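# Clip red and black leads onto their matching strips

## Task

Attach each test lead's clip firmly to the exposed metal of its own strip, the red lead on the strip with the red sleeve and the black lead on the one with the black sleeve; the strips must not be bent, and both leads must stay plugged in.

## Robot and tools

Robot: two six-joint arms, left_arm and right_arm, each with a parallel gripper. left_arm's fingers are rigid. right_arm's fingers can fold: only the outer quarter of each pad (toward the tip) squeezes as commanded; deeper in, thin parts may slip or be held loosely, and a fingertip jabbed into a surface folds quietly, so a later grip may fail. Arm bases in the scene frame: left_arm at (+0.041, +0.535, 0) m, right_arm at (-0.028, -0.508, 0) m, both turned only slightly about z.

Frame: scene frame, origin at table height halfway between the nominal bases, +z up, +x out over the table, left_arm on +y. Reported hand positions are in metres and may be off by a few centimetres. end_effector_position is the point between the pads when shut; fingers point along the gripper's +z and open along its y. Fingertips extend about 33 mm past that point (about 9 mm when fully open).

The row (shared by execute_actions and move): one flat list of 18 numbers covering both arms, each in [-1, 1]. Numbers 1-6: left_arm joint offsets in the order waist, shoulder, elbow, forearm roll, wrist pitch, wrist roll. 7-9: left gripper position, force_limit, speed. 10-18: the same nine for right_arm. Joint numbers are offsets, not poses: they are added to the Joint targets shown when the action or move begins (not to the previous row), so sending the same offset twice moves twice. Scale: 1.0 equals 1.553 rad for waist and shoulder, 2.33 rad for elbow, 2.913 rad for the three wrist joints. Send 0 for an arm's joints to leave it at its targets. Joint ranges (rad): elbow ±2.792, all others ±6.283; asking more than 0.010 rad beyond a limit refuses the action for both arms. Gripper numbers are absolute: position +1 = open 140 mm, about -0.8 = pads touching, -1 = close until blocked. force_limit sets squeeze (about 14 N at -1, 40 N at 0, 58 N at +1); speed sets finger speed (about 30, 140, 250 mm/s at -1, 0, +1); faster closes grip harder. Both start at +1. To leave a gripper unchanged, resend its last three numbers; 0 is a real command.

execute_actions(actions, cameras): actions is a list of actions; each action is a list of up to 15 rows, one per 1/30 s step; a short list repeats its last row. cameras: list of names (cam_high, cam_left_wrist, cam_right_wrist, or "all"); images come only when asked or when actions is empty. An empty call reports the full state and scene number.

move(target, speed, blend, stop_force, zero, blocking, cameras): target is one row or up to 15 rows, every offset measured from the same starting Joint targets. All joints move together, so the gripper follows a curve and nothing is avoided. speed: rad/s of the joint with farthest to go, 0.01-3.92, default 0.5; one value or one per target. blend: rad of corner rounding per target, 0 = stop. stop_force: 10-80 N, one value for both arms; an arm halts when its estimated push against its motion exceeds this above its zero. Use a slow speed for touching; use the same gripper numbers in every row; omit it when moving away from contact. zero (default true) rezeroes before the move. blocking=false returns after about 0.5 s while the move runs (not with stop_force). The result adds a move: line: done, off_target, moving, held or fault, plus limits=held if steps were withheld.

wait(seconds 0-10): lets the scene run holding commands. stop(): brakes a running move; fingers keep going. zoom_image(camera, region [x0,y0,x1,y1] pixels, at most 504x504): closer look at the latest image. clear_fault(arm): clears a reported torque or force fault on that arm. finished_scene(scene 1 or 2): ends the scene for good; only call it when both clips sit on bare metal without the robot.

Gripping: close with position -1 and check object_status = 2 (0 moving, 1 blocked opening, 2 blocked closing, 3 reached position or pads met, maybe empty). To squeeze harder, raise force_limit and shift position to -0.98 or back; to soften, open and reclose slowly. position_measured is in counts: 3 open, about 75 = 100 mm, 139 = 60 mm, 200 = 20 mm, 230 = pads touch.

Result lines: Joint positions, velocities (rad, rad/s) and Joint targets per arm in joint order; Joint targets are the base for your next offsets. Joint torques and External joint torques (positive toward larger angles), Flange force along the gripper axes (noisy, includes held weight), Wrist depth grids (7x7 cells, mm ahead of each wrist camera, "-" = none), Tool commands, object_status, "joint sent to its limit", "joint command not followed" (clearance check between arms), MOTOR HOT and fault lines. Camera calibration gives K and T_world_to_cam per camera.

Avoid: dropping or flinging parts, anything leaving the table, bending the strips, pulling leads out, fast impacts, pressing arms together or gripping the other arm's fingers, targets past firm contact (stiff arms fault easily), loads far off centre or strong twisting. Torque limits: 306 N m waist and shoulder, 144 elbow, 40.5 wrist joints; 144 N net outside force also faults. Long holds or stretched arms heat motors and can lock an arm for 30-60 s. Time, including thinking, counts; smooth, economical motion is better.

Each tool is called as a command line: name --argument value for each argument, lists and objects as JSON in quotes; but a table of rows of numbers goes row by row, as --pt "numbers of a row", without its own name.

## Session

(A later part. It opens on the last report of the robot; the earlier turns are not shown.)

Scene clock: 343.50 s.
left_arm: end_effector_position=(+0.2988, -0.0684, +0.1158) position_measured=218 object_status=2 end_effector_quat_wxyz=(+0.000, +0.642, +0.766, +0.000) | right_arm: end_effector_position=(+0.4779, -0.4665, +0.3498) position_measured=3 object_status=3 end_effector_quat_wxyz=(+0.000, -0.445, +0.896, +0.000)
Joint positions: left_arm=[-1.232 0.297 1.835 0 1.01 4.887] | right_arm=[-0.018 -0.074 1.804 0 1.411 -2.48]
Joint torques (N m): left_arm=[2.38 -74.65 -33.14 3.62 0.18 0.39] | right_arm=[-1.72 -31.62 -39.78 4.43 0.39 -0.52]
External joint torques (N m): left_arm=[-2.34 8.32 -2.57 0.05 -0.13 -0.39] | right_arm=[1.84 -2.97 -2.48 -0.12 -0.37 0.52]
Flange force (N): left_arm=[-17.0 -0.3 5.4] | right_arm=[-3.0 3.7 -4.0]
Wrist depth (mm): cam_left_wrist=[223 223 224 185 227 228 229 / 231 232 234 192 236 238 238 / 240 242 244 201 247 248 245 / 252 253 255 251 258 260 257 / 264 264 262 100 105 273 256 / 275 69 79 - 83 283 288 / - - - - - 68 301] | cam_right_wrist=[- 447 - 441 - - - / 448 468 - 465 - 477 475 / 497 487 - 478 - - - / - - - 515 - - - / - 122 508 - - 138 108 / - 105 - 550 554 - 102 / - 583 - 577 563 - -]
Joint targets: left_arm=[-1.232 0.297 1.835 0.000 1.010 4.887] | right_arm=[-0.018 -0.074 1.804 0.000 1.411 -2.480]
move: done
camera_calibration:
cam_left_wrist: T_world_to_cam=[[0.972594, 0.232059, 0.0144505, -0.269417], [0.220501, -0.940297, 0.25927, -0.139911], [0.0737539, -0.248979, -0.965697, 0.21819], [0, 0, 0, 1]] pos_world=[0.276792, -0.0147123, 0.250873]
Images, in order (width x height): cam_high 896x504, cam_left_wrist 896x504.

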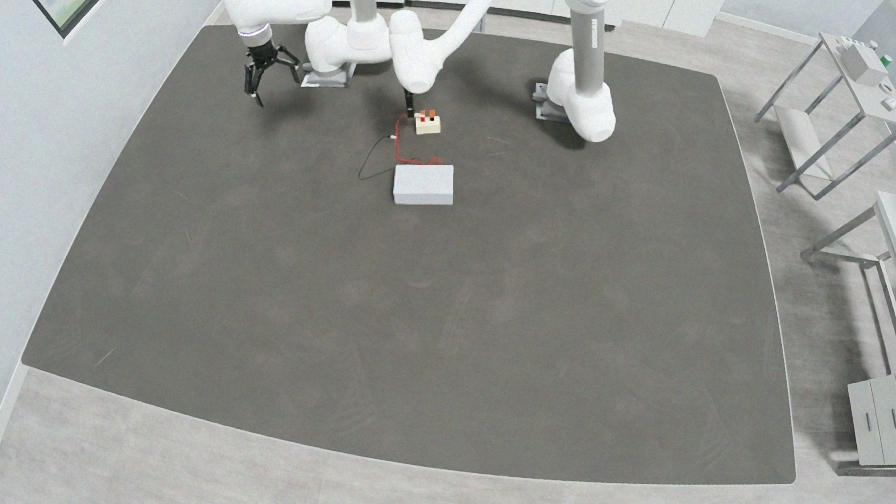

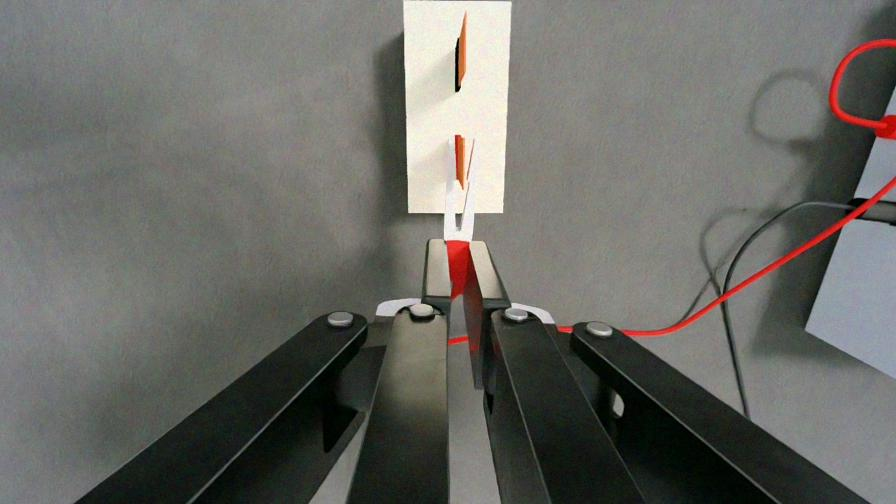

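move --pt "0 -0.0020 -0.0015 0 0.0023 0 -1 -1 -1 0 0 0 0 0 0 1 -1 -1" --pt "0 -0.0020 -0.0015 0 0.0023 0 -0.45 -1 -1 0 0 0 0 0 0 1 -1 -1" --speed 0.1 --cameras '["cam_high","cam_left_wrist"]'

zoom_image --camera "cam_left_wrist" --region '[400, 40, 540, 260]'

zoom_image --camera "cam_high" --region '[390, 90, 470, 150]'

Scene clock: 353.90 s.
left_arm: end_effector_position=(+0.2988, -0.0685, +0.1195) position_measured=186 object_status=0 end_effector_quat_wxyz=(+0.000, +0.642, +0.766, +0.000) | right_arm: end_effector_position=(+0.4779, -0.4665, +0.3498) position_measured=3 object_status=3 end_effector_quat_wxyz=(+0.000, -0.445, +0.896, +0.000)
Joint positions: left_arm=[-1.232 0.293 1.831 0 1.016 4.887] | right_arm=[-0.018 -0.074 1.804 0 1.411 -2.48]
Joint torques (N m): left_arm=[2.24 -74 -33.27 3.61 0.22 0.37] | right_arm=[-1.95 -31.5 -39.97 4.45 0.4 -0.54]
External joint torques (N m): left_arm=[-2.22 7.78 -2.7 0.1 -0.18 -0.37] | right_arm=[1.89 -2.93 -2.24 -0.15 -0.37 0.54]
Flange force (N): left_arm=[-16.5 -0.2 4.7] | right_arm=[-2.9 4.0 -3.6]
Wrist depth (mm): cam_left_wrist=[226 225 228 189 230 232 233 / 234 235 238 197 239 242 241 / 244 245 247 204 250 251 250 / 255 257 257 165 262 263 258 / 267 267 93 176 115 277 253 / 276 - - 285 75 87 294 / - - - 301 - 73 302] | cam_right_wrist=[- - 443 436 440 - 459 / 466 466 468 - - - 468 / 490 497 499 - - - 491 / 509 513 524 - - - - / - 121 - - 548 138 108 / - 105 - 561 551 - 102 / - 576 - 574 586 - -]
Joint targets: left_arm=[-1.232 0.293 1.831 0.000 1.016 4.887] | right_arm=[-0.018 -0.074 1.804 0.000 1.411 -2.480]
move: done
camera_calibration:
cam_left_wrist: T_world_to_cam=[[0.972605, 0.232017, 0.0143839, -0.269555], [0.220487, -0.940338, 0.259132, -0.140854], [0.0736486, -0.248862, -0.965735, 0.221797], [0, 0, 0, 1]] pos_world=[0.276892, -0.0147122, 0.254574]
Images, in order (width x height): cam_high 896x504, cam_left_wrist 896x504.

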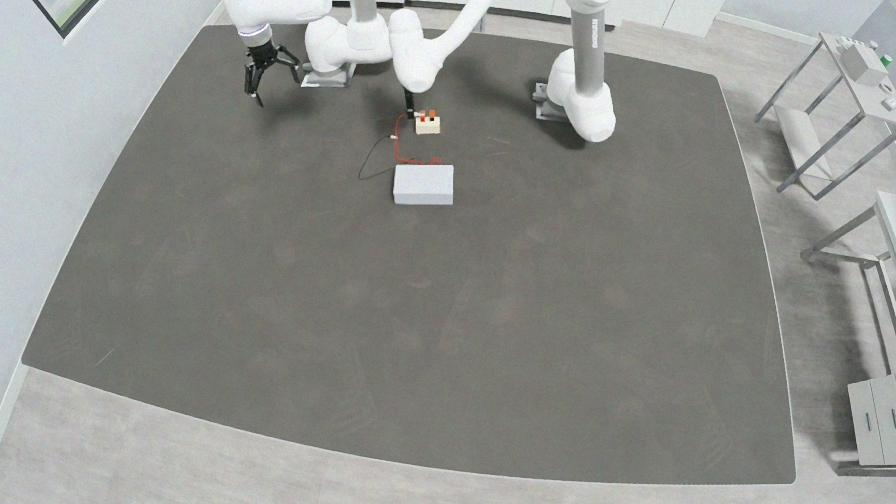

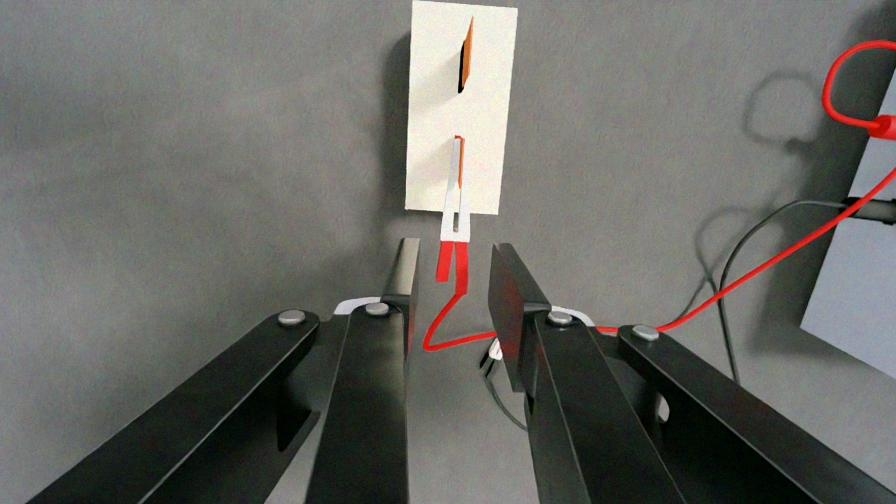

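Scaled by 2.291 from the camera's 896x504 image, which has a finer 1280x720 frame.

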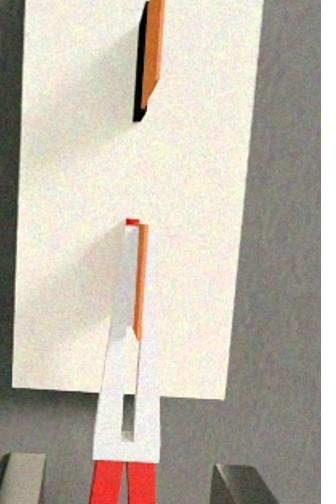

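Scaled by 6.300 from the camera's 896x504 image, which has a finer 1280x720 frame.

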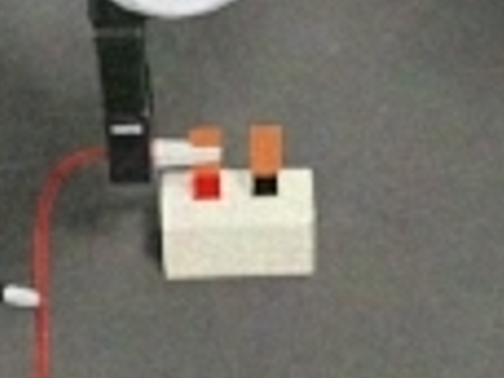

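move --pt "0 -0.0387 -0.0348 0 0.0491 0 -0.45 -1 -1 0 0 0 0 0 0 1 -1 -1" --pt "0.0042 0.0856 -0.0909 0 0.0277 0.1377 -0.45 -1 -1 0 0 0 0 0 0 1 -1 -1" --speed '[0.2,0.4]' --blend '[0.03,0]' --cameras '["cam_high","cam_left_wrist"]'

zoom_image --camera "cam_left_wrist" --region '[400, 100, 600, 300]'

zoom_image --camera "cam_high" --region '[380, 90, 480, 180]'

Scene clock: 403.87 s.
left_arm: end_effector_position=(+0.3371, -0.1587, +0.1289) position_measured=186 object_status=3 end_effector_quat_wxyz=(+0.000, +0.780, +0.626, +0.000) | right_arm: end_effector_position=(+0.4779, -0.4665, +0.3498) position_measured=3 object_status=3 end_effector_quat_wxyz=(+0.000, -0.445, +0.896, +0.000)
Joint positions: left_arm=[-1.226 0.426 1.619 0 1.097 5.288] | right_arm=[-0.018 -0.074 1.804 0 1.411 -2.48]
Joint torques (N m): left_arm=[2.27 -89.33 -34.97 3.78 0.18 0.45] | right_arm=[-1.81 -31.6 -39.94 4.4 0.41 -0.5]
External joint torques (N m): left_arm=[-2.27 8.48 -2.62 0.11 -0.14 -0.45] | right_arm=[1.91 -2.88 -2.25 -0.1 -0.39 0.5]
Flange force (N): left_arm=[-16.4 7.3 4.1] | right_arm=[-2.9 3.9 -3.6]
Wrist depth (mm): cam_left_wrist=[233 235 201 236 239 239 241 / 243 244 247 248 246 250 251 / 253 254 256 258 261 260 263 / 264 267 267 266 270 272 275 / 276 276 96 277 115 286 287 / 287 - - 297 75 87 302 / - - - 312 - 73 311] | cam_right_wrist=[446 - - - 444 452 448 / 491 483 467 462 - - 453 / 486 - 478 - 489 470 - / 504 - 509 - - 504 - / - 121 540 - 528 138 108 / - 105 560 - 548 559 102 / - 568 582 - 548 577 97]
Joint targets: left_arm=[-1.226 0.426 1.619 0.000 1.097 5.288] | right_arm=[-0.018 -0.074 1.804 0.000 1.411 -2.480]
move: done
camera_calibration:
cam_left_wrist: T_world_to_cam=[[0.987091, -0.159569, 0.0137339, -0.35284], [-0.157695, -0.953343, 0.257427, -0.110943], [-0.0279843, -0.25627, -0.9662, 0.238744], [0, 0, 0, 1]] pos_world=[0.337472, -0.100886, 0.26408]
Images, in order (width x height): cam_high 896x504, cam_left_wrist 896x504.

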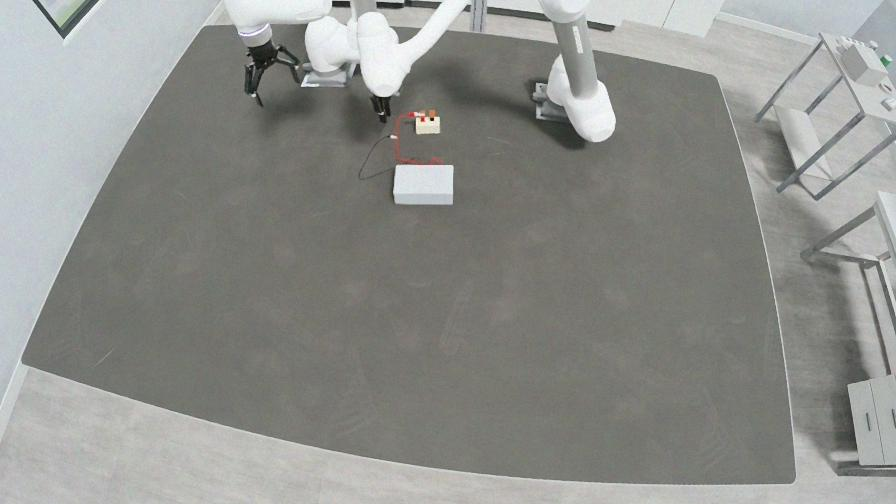

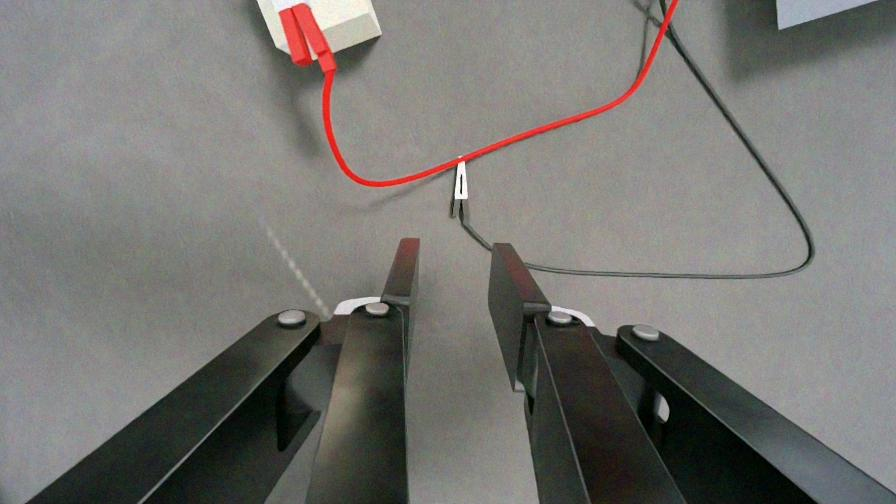

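Scaled by 2.520 from the camera's 896x504 image, which has a finer 1280x720 frame.

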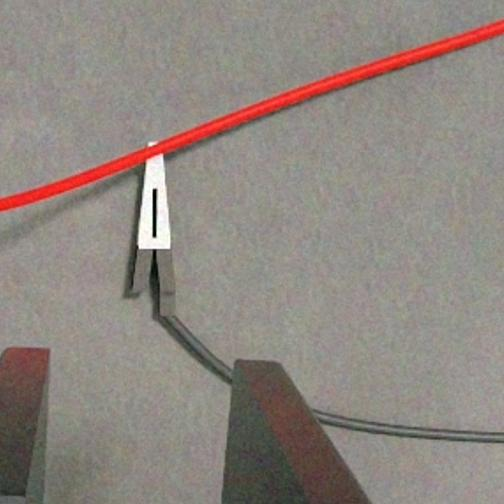

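Scaled by 5.040 from the camera's 896x504 image, which has a finer 1280x720 frame.

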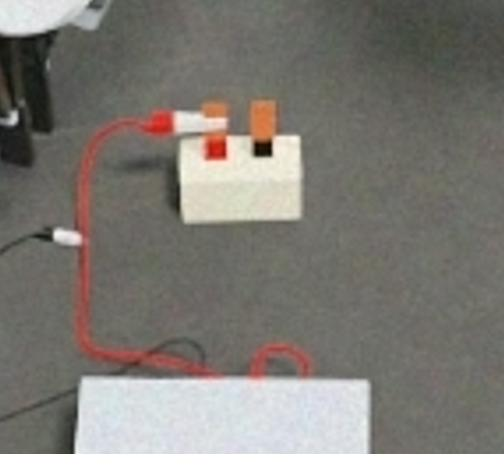

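move --target '[0.0059,0.0375,0.0230,0,-0.0386,0.0031,-0.47,-1,-1,0,0,0,0,0,0,1,-1,-1]' --speed 0.3 --cameras '["cam_left_wrist"]'

move --target '[0,0.0131,0.0063,0,-0.0120,0,-0.47,-1,-1,0,0,0,0,0,0,1,-1,-1]' --speed 0.04 --stop_force 10 --cameras '["cam_left_wrist"]'

zoom_image --camera "cam_left_wrist" --region '[360, 120, 560, 320]'

Scene clock: 433.10 s.
left_arm: end_effector_position=(+0.3438, -0.1570, +0.0592) position_measured=188 object_status=3 end_effector_quat_wxyz=(+0.000, +0.780, +0.626, +0.000) | right_arm: end_effector_position=(+0.4779, -0.4665, +0.3498) position_measured=3 object_status=3 end_effector_quat_wxyz=(+0.000, -0.445, +0.896, +0.000)
Joint positions: left_arm=[-1.217 0.485 1.673 0 0.985 5.297] | right_arm=[-0.018 -0.074 1.804 0 1.411 -2.48]
Joint torques (N m): left_arm=[2.24 -91.18 -31.9 3.61 0.34 0.35] | right_arm=[-1.79 -31.62 -39.89 4.47 0.43 -0.53]
External joint torques (N m): left_arm=[-2.21 6.97 -3.45 0.05 -0.3 -0.35] | right_arm=[1.81 -2.58 -2.29 -0.17 -0.41 0.53]
Flange force (N): left_arm=[-15.4 7.0 4.3] | right_arm=[-3.2 3.4 -3.5]
Wrist depth (mm): cam_left_wrist=[171 171 173 174 175 176 176 / 178 178 180 182 182 183 184 / 186 187 187 189 190 191 192 / 194 195 197 195 199 200 201 / 204 203 94 203 115 208 210 / 211 68 - 218 74 86 223 / - - - 229 - 72 229] | cam_right_wrist=[- 457 - 437 450 469 - / 468 - - - 464 465 474 / 483 - - 491 479 - - / 507 - 507 491 491 147 501 / 525 122 - - 529 138 108 / - 105 - - - - 102 / - - 574 - - 577 -]
Joint targets: left_arm=[-1.217 0.485 1.673 0.000 0.985 5.297] | right_arm=[-0.018 -0.074 1.804 0.000 1.411 -2.480]
move: done
camera_calibration:
cam_left_wrist: T_world_to_cam=[[0.98708, -0.159611, 0.0140372, -0.358267], [-0.1578, -0.953197, 0.257905, -0.0902435], [-0.0277843, -0.256788, -0.966068, 0.171804], [0, 0, 0, 1]] pos_world=[0.344172, -0.0990862, 0.194278]
Images, in order (width x height): cam_left_wrist 896x504.

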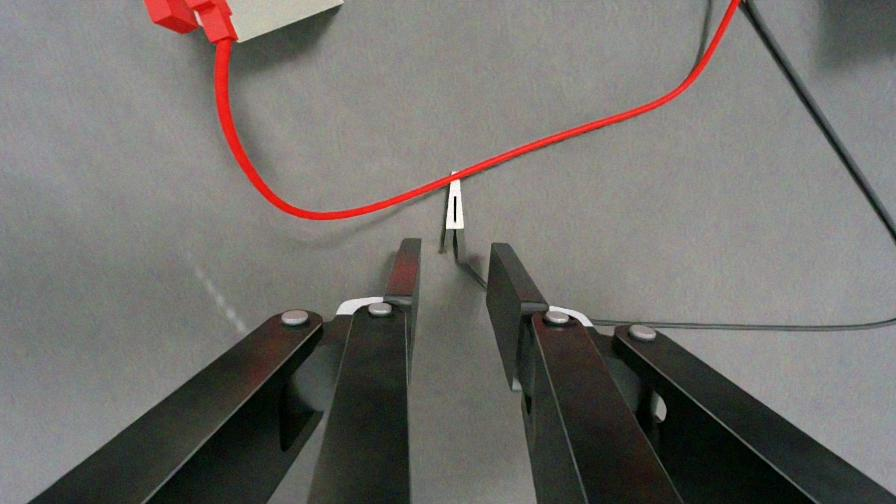

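Scene clock: 434.87 s.
left_arm: end_effector_position=(+0.3438, -0.1569, +0.0370) position_measured=188 object_status=3 end_effector_quat_wxyz=(+0.000, +0.780, +0.626, +0.000) | right_arm: end_effector_position=(+0.4779, -0.4665, +0.3498) position_measured=3 object_status=3 end_effector_quat_wxyz=(+0.000, -0.445, +0.896, +0.000)
Joint positions: left_arm=[-1.217 0.505 1.688 0 0.95 5.297] | right_arm=[-0.018 -0.074 1.804 0 1.411 -2.48]
Joint torques (N m): left_arm=[1.79 -89.31 -30.27 3.39 -0.28 0.36] | right_arm=[-1.71 -31.62 -39.93 4.42 0.35 -0.51]
External joint torques (N m): left_arm=[-1.77 4.23 -4.07 0.17 0.32 -0.36] | right_arm=[1.76 -3.02 -2.43 -0.1 -0.33 0.51]
Flange force (N): left_arm=[-13.5 6.4 0.9] | right_arm=[-2.7 3.7 -4.0]
Wrist depth (mm): cam_left_wrist=[152 152 153 154 155 155 156 / 158 158 160 161 161 162 163 / 165 164 166 167 169 169 171 / 172 172 174 173 174 177 178 / 180 180 94 178 113 186 186 / 187 68 - 192 74 85 196 / - - - 202 - 73 203] | cam_right_wrist=[- 444 - 452 455 - - / 467 460 - 467 482 475 - / 496 - 501 - - 493 474 / 498 - - 513 526 - - / - 122 551 517 537 138 108 / - 113 - 543 545 556 102 / - 549 - 569 573 - -]
Joint targets: left_arm=[-1.217 0.505 1.688 0.000 0.950 5.297] | right_arm=[-0.018 -0.074 1.804 0.000 1.411 -2.480]
move: done
camera_calibration:
cam_left_wrist: T_world_to_cam=[[0.987079, -0.159617, 0.0140224, -0.357938], [-0.157804, -0.953221, 0.257813, -0.084408], [-0.0277848, -0.256695, -0.966093, 0.150397], [0, 0, 0, 1]] pos_world=[0.344172, -0.0989862, 0.172078]
Images, in order (width x height): cam_left_wrist 896x504.

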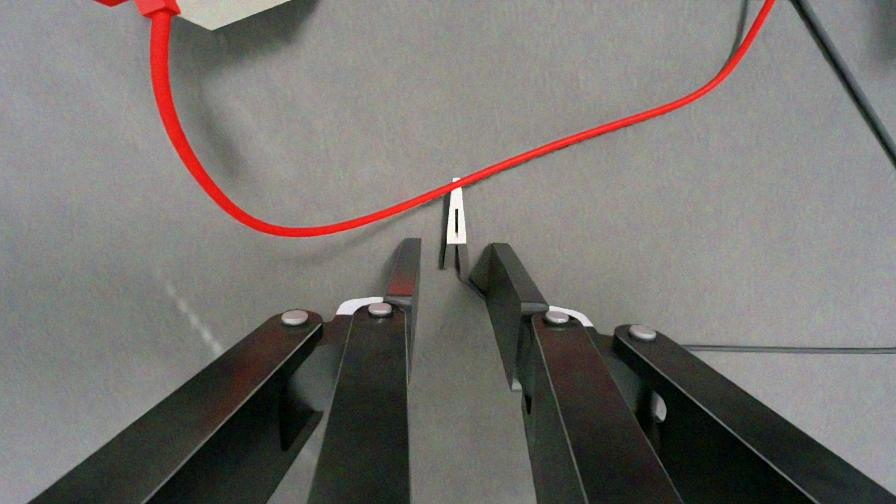

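Scaled by 2.520 from the camera's 896x504 image, which has a finer 1280x720 frame.

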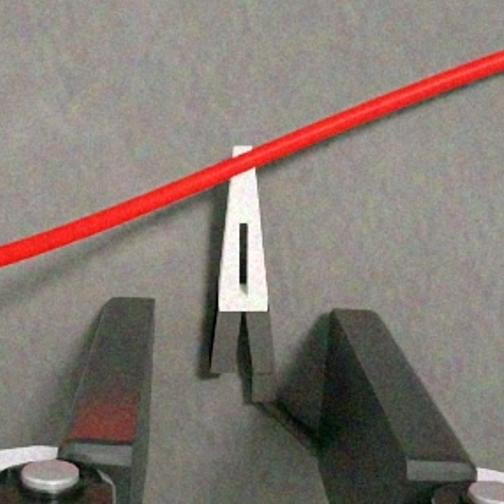

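move --target '[0,0,0,0,0,0,-1,-1,-1,0,0,0,0,0,0,1,-1,-1]' --cameras '["cam_left_wrist"]'

zoom_image --camera "cam_left_wrist" --region '[390, 120, 530, 320]'

Scene clock: 441.13 s.
left_arm: end_effector_position=(+0.3438, -0.1569, +0.0370) position_measured=217 object_status=0 end_effector_quat_wxyz=(+0.000, +0.780, +0.626, +0.000) | right_arm: end_effector_position=(+0.4779, -0.4665, +0.3498) position_measured=3 object_status=3 end_effector_quat_wxyz=(+0.000, -0.445, +0.896, +0.000)
Joint positions: left_arm=[-1.217 0.505 1.688 0 0.95 5.297] | right_arm=[-0.018 -0.074 1.804 0 1.411 -2.48]
Joint torques (N m): left_arm=[1.53 -89.55 -28.32 3.22 0.91 0.41] | right_arm=[-1.51 -31.65 -39.95 4.45 0.41 -0.49]
External joint torques (N m): left_arm=[-1.52 4.55 -6.01 0.33 -0.87 -0.42] | right_arm=[1.64 -2.65 -2.3 -0.15 -0.39 0.49]
Flange force (N): left_arm=[-16.3 8.7 1.9] | right_arm=[-2.8 3.2 -3.6]
Wrist depth (mm): cam_left_wrist=[152 153 153 154 155 155 156 / 158 159 160 161 161 162 163 / 164 164 166 165 168 169 170 / 172 173 174 172 176 177 178 / 180 181 179 102 103 186 186 / 188 69 80 80 83 192 197 / - - - - - 68 205] | cam_right_wrist=[- - 443 - 434 - 459 / - - 468 - - 464 466 / - - 491 515 - - - / - - 491 509 - - 519 / - 121 546 537 - 138 108 / - 105 - 553 547 - 102 / - 574 - 566 576 - -]
Joint targets: left_arm=[-1.217 0.505 1.688 0.000 0.950 5.297] | right_arm=[-0.018 -0.074 1.804 0.000 1.411 -2.480]
move: done
camera_calibration:
cam_left_wrist: T_world_to_cam=[[0.987079, -0.159617, 0.0140224, -0.357938], [-0.157804, -0.953221, 0.257813, -0.084408], [-0.0277848, -0.256695, -0.966093, 0.150397], [0, 0, 0, 1]] pos_world=[0.344172, -0.0989862, 0.172078]
Images, in order (width x height): cam_left_wrist 896x504.

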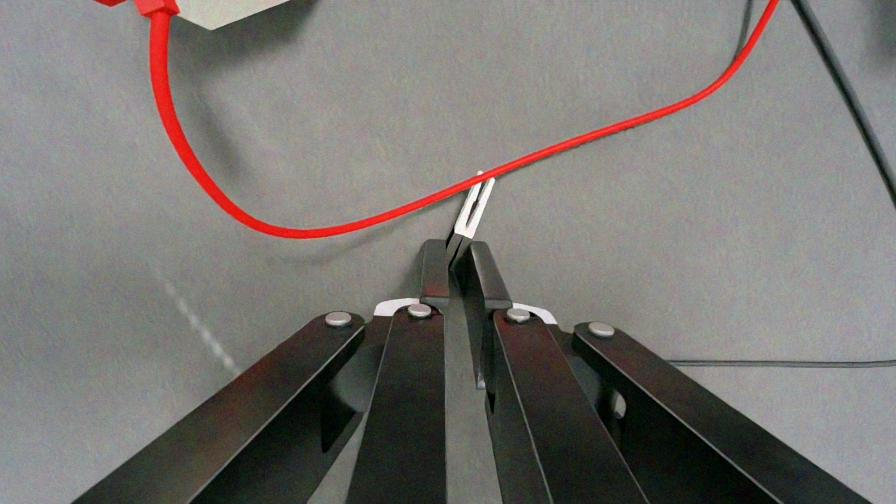

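Scaled by 2.520 from the camera's 896x504 image, which has a finer 1280x720 frame.

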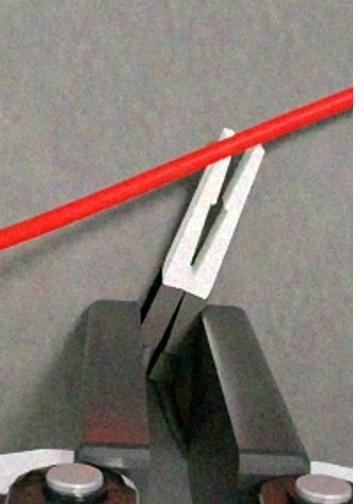

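move --target '[0,0,0,0,0,0,-0.47,-1,-1,0,0,0,0,0,0,1,-1,-1]' --cameras '["cam_left_wrist"]'

zoom_image --camera "cam_left_wrist" --region '[390, 120, 530, 320]'

Scene clock: 456.97 s.
left_arm: end_effector_position=(+0.3438, -0.1569, +0.0370) position_measured=188 object_status=0 end_effector_quat_wxyz=(+0.000, +0.780, +0.626, +0.000) | right_arm: end_effector_position=(+0.4779, -0.4665, +0.3498) position_measured=3 object_status=3 end_effector_quat_wxyz=(+0.000, -0.445, +0.896, +0.000)
Joint positions: left_arm=[-1.217 0.505 1.688 0 0.95 5.297] | right_arm=[-0.018 -0.074 1.804 0 1.411 -2.48]
Joint torques (N m): left_arm=[2.42 -93.12 -31.69 3.53 0.17 0.35] | right_arm=[-1.67 -31.6 -39.97 4.42 0.39 -0.51]
External joint torques (N m): left_arm=[-2.41 8.3 -2.63 0.03 -0.13 -0.35] | right_arm=[1.69 -2.67 -2.11 -0.13 -0.37 0.51]
Flange force (N): left_arm=[-15.5 6.8 6.4] | right_arm=[-2.7 3.5 -3.3]
Wrist depth (mm): cam_left_wrist=[152 152 153 154 154 155 156 / 158 158 159 160 161 162 163 / 164 165 166 166 169 169 170 / 172 173 174 173 175 177 178 / 180 179 94 176 113 185 187 / 187 68 - 191 74 85 197 / - - - 204 - 72 202] | cam_right_wrist=[- - - 457 - 451 - / - 465 - - - 453 - / 503 - 493 487 - 493 496 / - - 514 515 497 506 494 / - 121 537 531 - 138 107 / - 105 - 555 560 - 102 / - 582 - 578 569 - -]
Joint targets: left_arm=[-1.217 0.505 1.688 0.000 0.950 5.297] | right_arm=[-0.018 -0.074 1.804 0.000 1.411 -2.480]
move: done
camera_calibration:
cam_left_wrist: T_world_to_cam=[[0.987079, -0.159629, 0.0139232, -0.357922], [-0.15779, -0.953219, 0.257829, -0.0844155], [-0.027885, -0.256694, -0.96609, 0.150431], [0, 0, 0, 1]] pos_world=[0.344172, -0.0989862, 0.172078]
Images, in order (width x height): cam_left_wrist 896x504.

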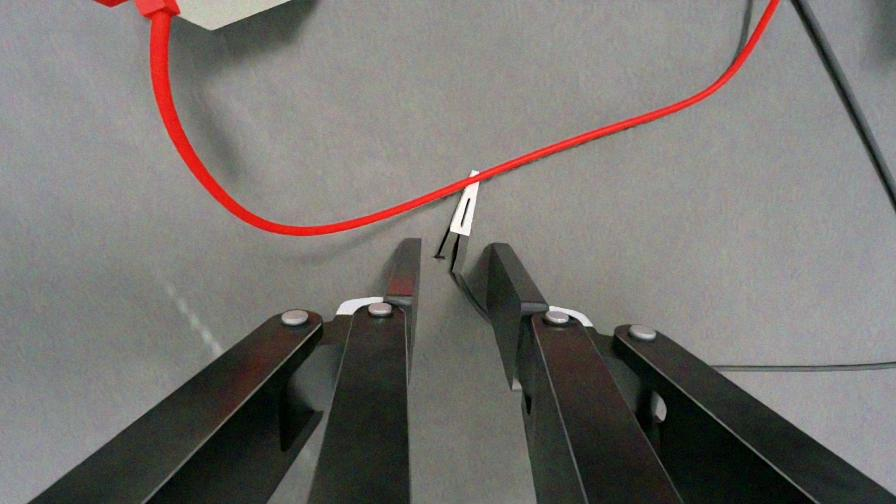

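Scaled by 2.520 from the camera's 896x504 image, which has a finer 1280x720 frame.

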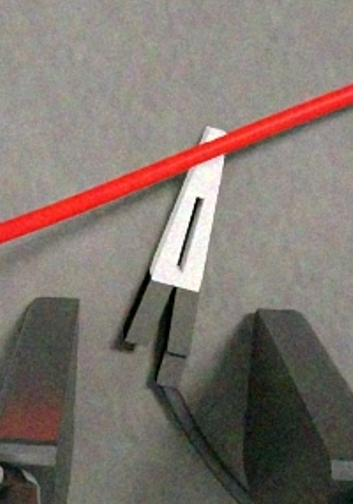

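move --pt "0.001 -0.0019 0.0023 0 -0.0013 0.0658 -0.47 -1 -1 0 0 0 0 0 0 1 -1 -1" --pt "0.001 -0.0019 0.0023 0 -0.0013 0.0658 -1 -1 -1 0 0 0 0 0 0 1 -1 -1" --speed 0.2 --cameras '["cam_left_wrist"]'

zoom_image --camera "cam_left_wrist" --region '[390, 120, 530, 320]'

Scene clock: 478.03 s.
left_arm: end_effector_position=(+0.3442, -0.1546, +0.0368) position_measured=219 object_status=2 end_effector_quat_wxyz=(+0.000, +0.836, +0.549, +0.000) | right_arm: end_effector_position=(+0.4779, -0.4665, +0.3498) position_measured=3 object_status=3 end_effector_quat_wxyz=(+0.000, -0.445, +0.896, +0.000)
Joint positions: left_arm=[-1.215 0.502 1.693 0 0.946 5.489] | right_arm=[-0.018 -0.074 1.804 0 1.411 -2.48]
Joint torques (N m): left_arm=[2.6 -93.39 -31.38 3.52 0.12 0.33] | right_arm=[-1.7 -31.69 -39.84 4.44 0.42 -0.51]
External joint torques (N m): left_arm=[-2.6 8.7 -2.95 0.03 -0.09 -0.33] | right_arm=[1.74 -2.86 -2.41 -0.14 -0.39 0.51]
Flange force (N): left_arm=[-14.9 10.3 6.6] | right_arm=[-2.8 3.5 -3.8]
Wrist depth (mm): cam_left_wrist=[111 127 153 153 154 155 156 / 158 158 159 160 161 162 163 / 164 164 166 167 168 169 170 / 172 171 172 172 176 177 178 / 180 181 179 98 105 186 186 / 188 185 83 - 84 193 197 / - - - - - 68 205] | cam_right_wrist=[- 454 437 435 444 - - / 470 - 440 483 474 - 456 / 493 - - - - - 476 / 499 488 477 511 511 - - / 520 121 - - - 137 108 / - 105 551 557 549 - 102 / - - - - 569 611 -]
Joint targets: left_arm=[-1.215 0.502 1.693 0.000 0.946 5.489] | right_arm=[-0.018 -0.074 1.804 0.000 1.411 -2.480]
move: done
camera_calibration:
cam_left_wrist: T_world_to_cam=[[0.939129, -0.343246, 0.0147758, -0.36989], [-0.335176, -0.905908, 0.25882, -0.013845], [-0.0754535, -0.248018, -0.965812, 0.168588], [0, 0, 0, 1]] pos_world=[0.355455, -0.0976927, 0.171874]
Images, in order (width x height): cam_left_wrist 896x504.

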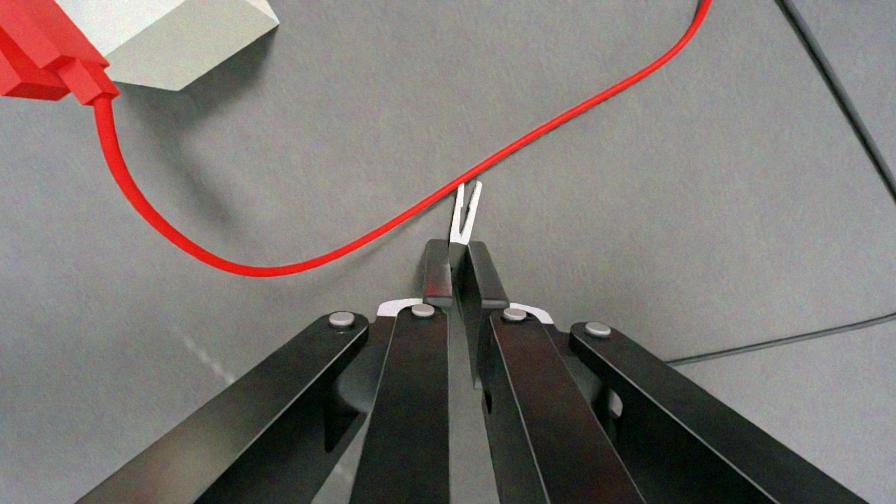

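Scaled by 2.520 from the camera's 896x504 image, which has a finer 1280x720 frame.

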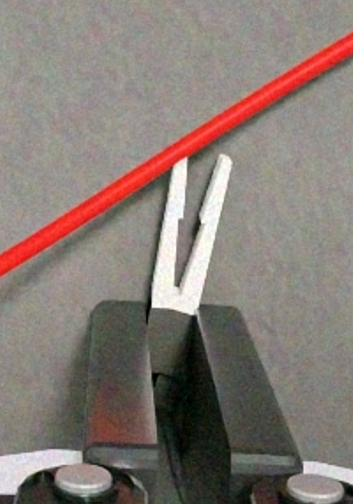

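move --pt "-0.0173 0.0152 -0.0212 0 0.0091 -0.0092 -1 -1 -1 0 0 0 0 0 0 1 -1 -1" --pt "-0.0173 -0.0662 -0.0898 0 0.1073 -0.0092 -1 -1 -1 0 0 0 0 0 0 1 -1 -1" --pt "0.0793 -0.2448 0.0654 0 0.0784 -0.6231 -1 -1 -1 0 0 0 0 0 0 1 -1 -1" --speed '[0.1,0.4,0.7]' --blend '[0.01,0.08,0]' --cameras '["cam_high","cam_left_wrist"]'

Scene clock: 527.13 s.
left_arm: end_effector_position=(+0.3506, +0.0299, +0.2196) position_measured=219 object_status=2 end_effector_quat_wxyz=(+0.000, +0.021, +1.000, +0.000) | right_arm: end_effector_position=(+0.4779, -0.4665, +0.3498) position_measured=3 object_status=3 end_effector_quat_wxyz=(+0.000, -0.445, +0.896, +0.000)
Joint positions: left_arm=[-1.092 0.122 1.845 0 1.174 3.674] | right_arm=[-0.018 -0.074 1.804 0 1.411 -2.48]
Joint torques (N m): left_arm=[2.22 -59.13 -36.42 3.9 0.1 0.59] | right_arm=[-1.71 -31.44 -39.85 4.4 0.4 -0.55]
External joint torques (N m): left_arm=[-2.2 7.34 -2.62 0.07 -0.08 -0.59] | right_arm=[1.6 -2.88 -2.22 -0.12 -0.37 0.55]
Flange force (N): left_arm=[-4.8 -15.7 1.8] | right_arm=[-2.5 3.6 -3.6]
Wrist depth (mm): cam_left_wrist=[315 316 317 319 323 322 325 / 327 327 324 327 332 338 339 / 339 341 344 346 352 352 355 / 355 357 360 355 364 367 370 / 372 374 368 98 102 385 390 / 389 - 83 - 84 405 409 / - - - - - 68 430] | cam_right_wrist=[- - - - 452 467 - / - - - 465 - 466 468 / - - - - 486 486 481 / - 493 - 513 517 496 519 / - 122 - 529 555 138 108 / - 105 - 546 555 555 102 / - 598 - - 571 - -]
Joint targets: left_arm=[-1.092 0.122 1.845 0.000 1.174 3.674] | right_arm=[-0.018 -0.074 1.804 0.000 1.411 -2.480]
move: done
camera_calibration:
cam_left_wrist: T_world_to_cam=[[-0.0169074, 0.999759, 0.0139703, -0.0200768], [0.965842, 0.0127171, 0.258821, -0.375386], [0.258581, 0.0178691, -0.965824, 0.26634], [0, 0, 0, 1]] pos_world=[0.293354, 0.0200866, 0.354675]
Images, in order (width x height): cam_high 896x504, cam_left_wrist 896x504.

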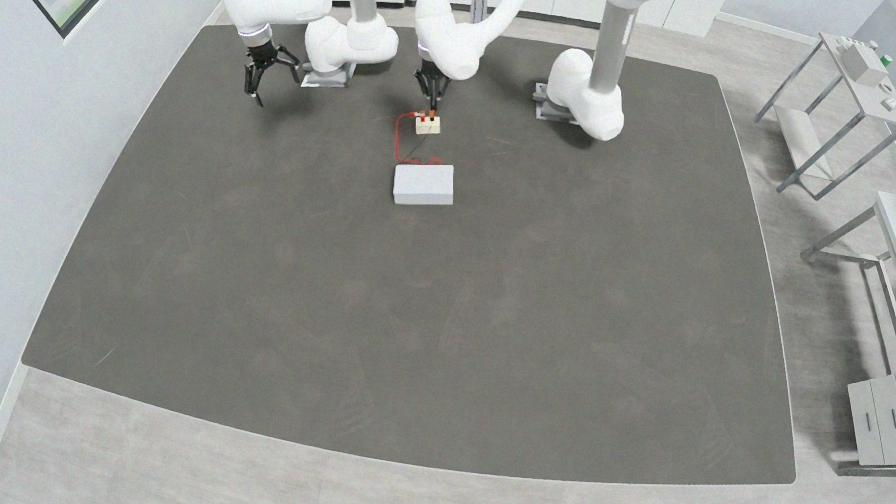

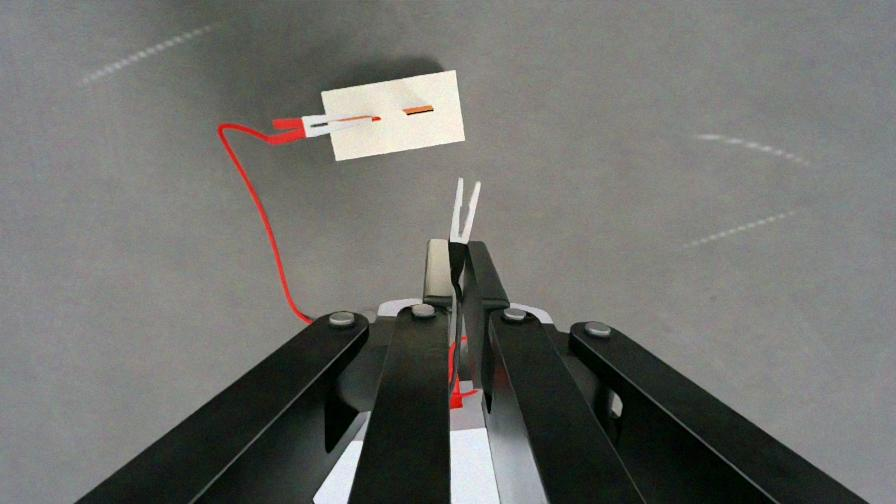

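move --target '[-0.0697,-0.0567,0.0928,0,-0.0440,-0.7031,-1,-1,-1,0,0,0,0,0,0,1,-1,-1]' --speed 0.7 --cameras '["cam_high","cam_left_wrist"]'

zoom_image --camera "cam_left_wrist" --region '[380, 40, 560, 260]'

zoom_image --camera "cam_high" --region '[390, 90, 470, 150]'

Scene clock: 537.37 s.
left_arm: end_effector_position=(+0.2620, +0.0794, +0.1597) position_measured=219 object_status=2 end_effector_quat_wxyz=(+0.000, +0.813, -0.582, +0.000) | right_arm: end_effector_position=(+0.4779, -0.4665, +0.3498) position_measured=3 object_status=3 end_effector_quat_wxyz=(+0.000, -0.445, +0.896, +0.000)
Joint positions: left_arm=[-1.2 0.034 2.062 0 1.046 1.626] | right_arm=[-0.018 -0.074 1.804 0 1.411 -2.48]
Joint torques (N m): left_arm=[2.54 -47.21 -33.94 3.67 0.13 0.72] | right_arm=[-1.64 -31.81 -39.84 4.42 0.38 -0.49]
External joint torques (N m): left_arm=[-2.54 7.04 -2.76 0.09 -0.19 -0.72] | right_arm=[1.68 -2.54 -2.48 -0.1 -0.36 0.49]
Flange force (N): left_arm=[16.0 4.5 3.8] | right_arm=[-3.1 2.9 -3.9]
Wrist depth (mm): cam_left_wrist=[256 261 263 228 266 268 269 / 270 273 274 236 280 280 282 / 283 284 287 289 290 293 295 / 296 299 300 297 300 306 308 / 311 312 307 98 120 321 323 / 324 69 83 - 84 336 341 / - - - - - 68 355] | cam_right_wrist=[- 444 436 452 449 449 468 / - - - - - 467 461 / 487 481 - - 499 462 - / 506 494 513 499 - 513 - / 526 122 - 517 - 137 108 / - 105 - 549 - - 102 / - - - - 554 - -]
Joint targets: left_arm=[-1.200 0.034 2.062 0.000 1.046 1.626] | right_arm=[-0.018 -0.074 1.804 0.000 1.411 -2.480]
move: done
camera_calibration:
cam_left_wrist: T_world_to_cam=[[-0.926423, -0.376229, 0.0138561, 0.277289], [-0.360185, 0.896427, 0.258234, 0.00234813], [-0.109576, 0.234244, -0.965983, 0.309763], [0, 0, 0, 1]] pos_world=[0.291676, 0.0296593, 0.294777]
Images, in order (width x height): cam_high 896x504, cam_left_wrist 896x504.

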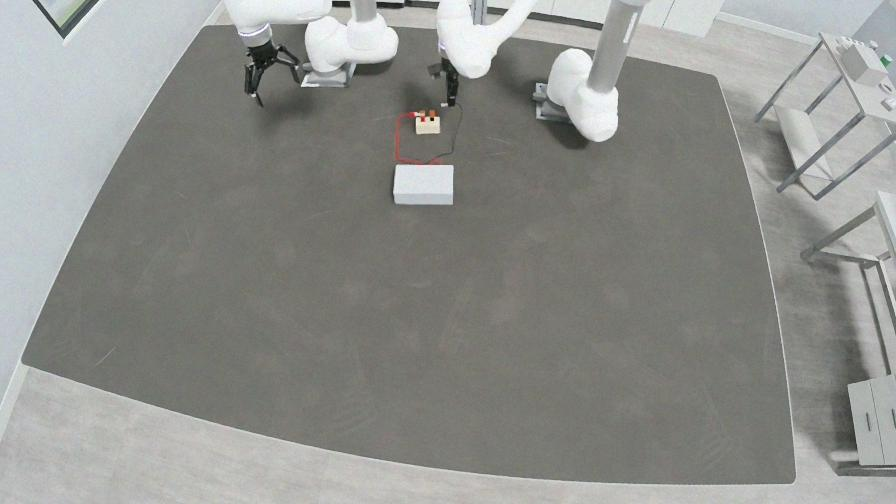

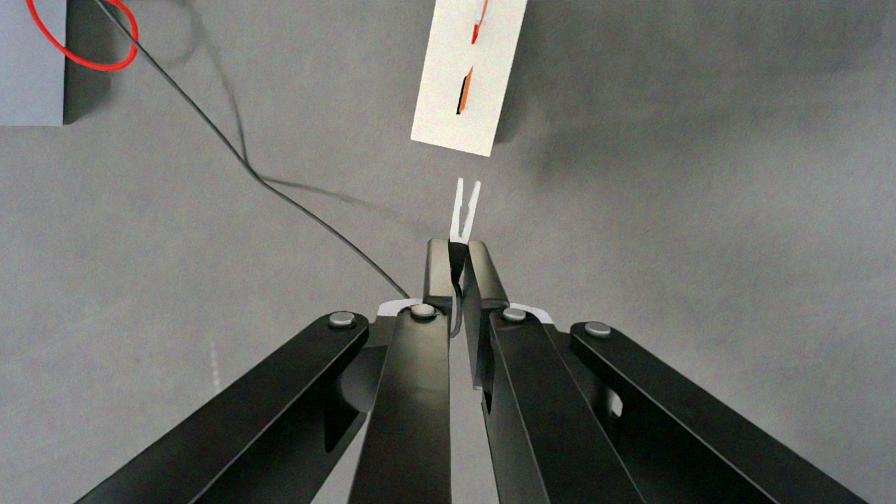

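Scaled by 2.291 from the camera's 896x504 image, which has a finer 1280x720 frame.

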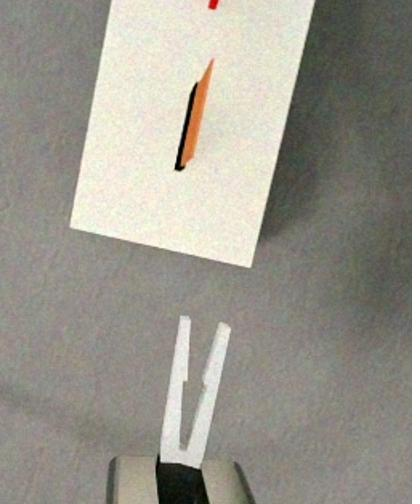

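Scaled by 6.300 from the camera's 896x504 image, which has a finer 1280x720 frame.

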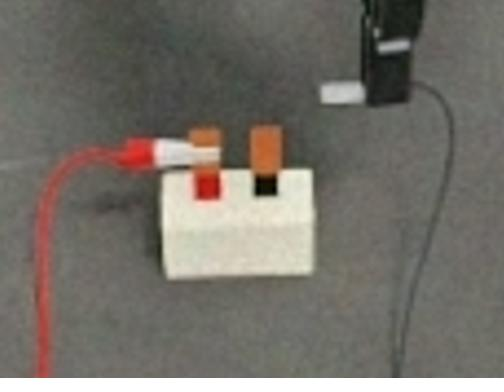

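move --target '[0.0075,0.0379,0.0080,0,-0.0267,0.0236,-1,-1,-1,0,0,0,0,0,0,1,-1,-1]' --speed 0.2 --cameras '["cam_high","cam_left_wrist"]'

zoom_image --camera "cam_left_wrist" --region '[380, 40, 560, 260]'

zoom_image --camera "cam_high" --region '[390, 90, 470, 150]'

Scene clock: 556.73 s.
left_arm: end_effector_position=(+0.2724, +0.0696, +0.1208) position_measured=219 object_status=2 end_effector_quat_wxyz=(+0.000, +0.796, -0.605, +0.000) | right_arm: end_effector_position=(+0.4779, -0.4665, +0.3498) position_measured=3 object_status=3 end_effector_quat_wxyz=(+0.000, -0.445, +0.896, +0.000)
Joint positions: left_arm=[-1.189 0.092 2.08 0 0.968 1.695] | right_arm=[-0.018 -0.074 1.804 0 1.411 -2.48]
Joint torques (N m): left_arm=[2.21 -52.03 -32.07 3.54 -0.19 0.15] | right_arm=[-1.65 -31.4 -39.9 4.43 0.39 -0.56]
External joint torques (N m): left_arm=[-2.18 7.38 -2.84 0.04 0.14 -0.15] | right_arm=[1.89 -3.17 -2.41 -0.11 -0.37 0.56]
Flange force (N): left_arm=[16.4 1.4 4.6] | right_arm=[-2.8 4.1 -4.0]
Wrist depth (mm): cam_left_wrist=[224 227 229 192 231 232 235 / 235 237 238 199 241 243 244 / 246 248 249 250 252 254 256 / 257 259 261 257 264 266 268 / 269 271 267 98 272 279 280 / 282 69 83 - 84 290 294 / - - - - - 68 310] | cam_right_wrist=[463 449 430 - 445 - - / 482 465 - 471 - - - / 489 488 - - 475 - - / 504 499 - 511 - - - / 524 122 528 522 521 138 108 / - 105 551 571 549 571 102 / - 586 581 595 569 539 -]
Joint targets: left_arm=[-1.188 0.093 2.080 0.000 0.968 1.695] | right_arm=[-0.018 -0.074 1.804 0.000 1.411 -2.480]
move: done
camera_calibration:
cam_left_wrist: T_world_to_cam=[[-0.946305, -0.322978, 0.013831, 0.285517], [-0.308696, 0.915509, 0.257974, 0.00948751], [-0.0959822, 0.239852, -0.966053, 0.271594], [0, 0, 0, 1]] pos_world=[0.299183, 0.0183871, 0.255978]
Images, in order (width x height): cam_high 896x504, cam_left_wrist 896x504.

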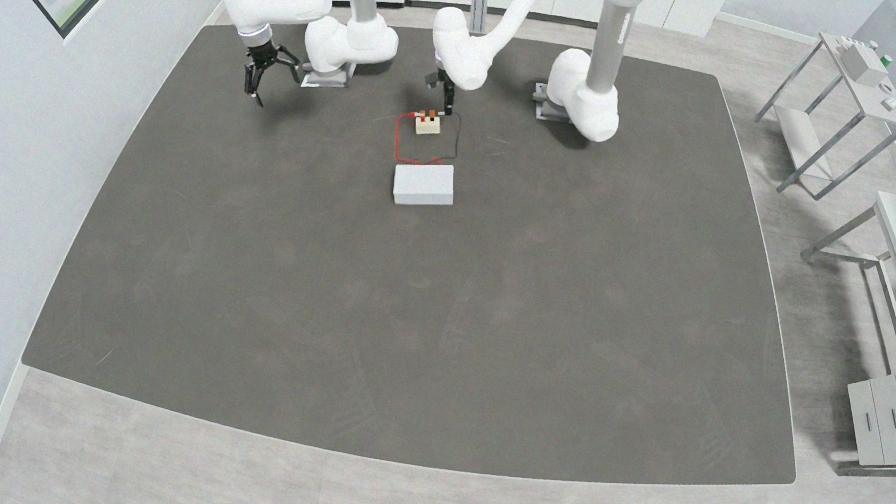

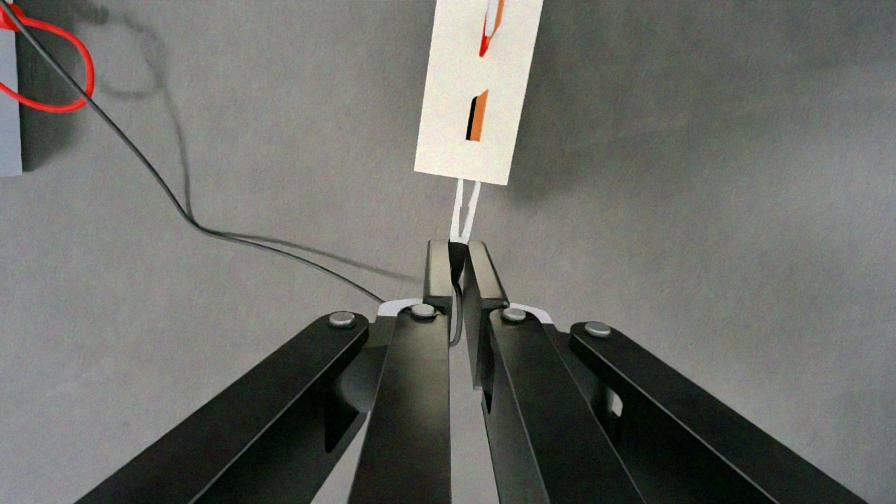

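Scaled by 2.291 from the camera's 896x504 image, which has a finer 1280x720 frame.

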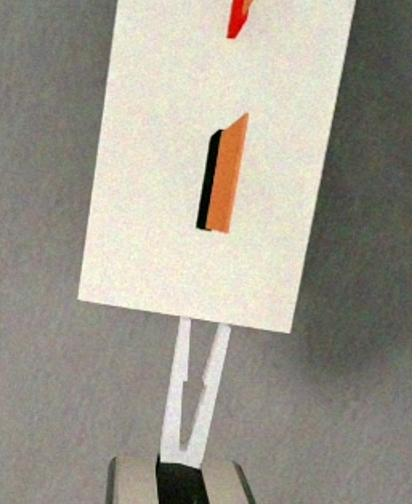

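Scaled by 6.300 from the camera's 896x504 image, which has a finer 1280x720 frame.

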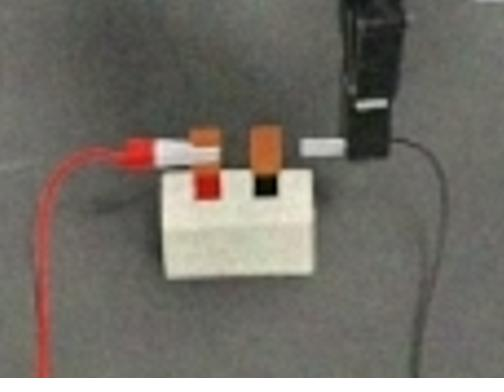

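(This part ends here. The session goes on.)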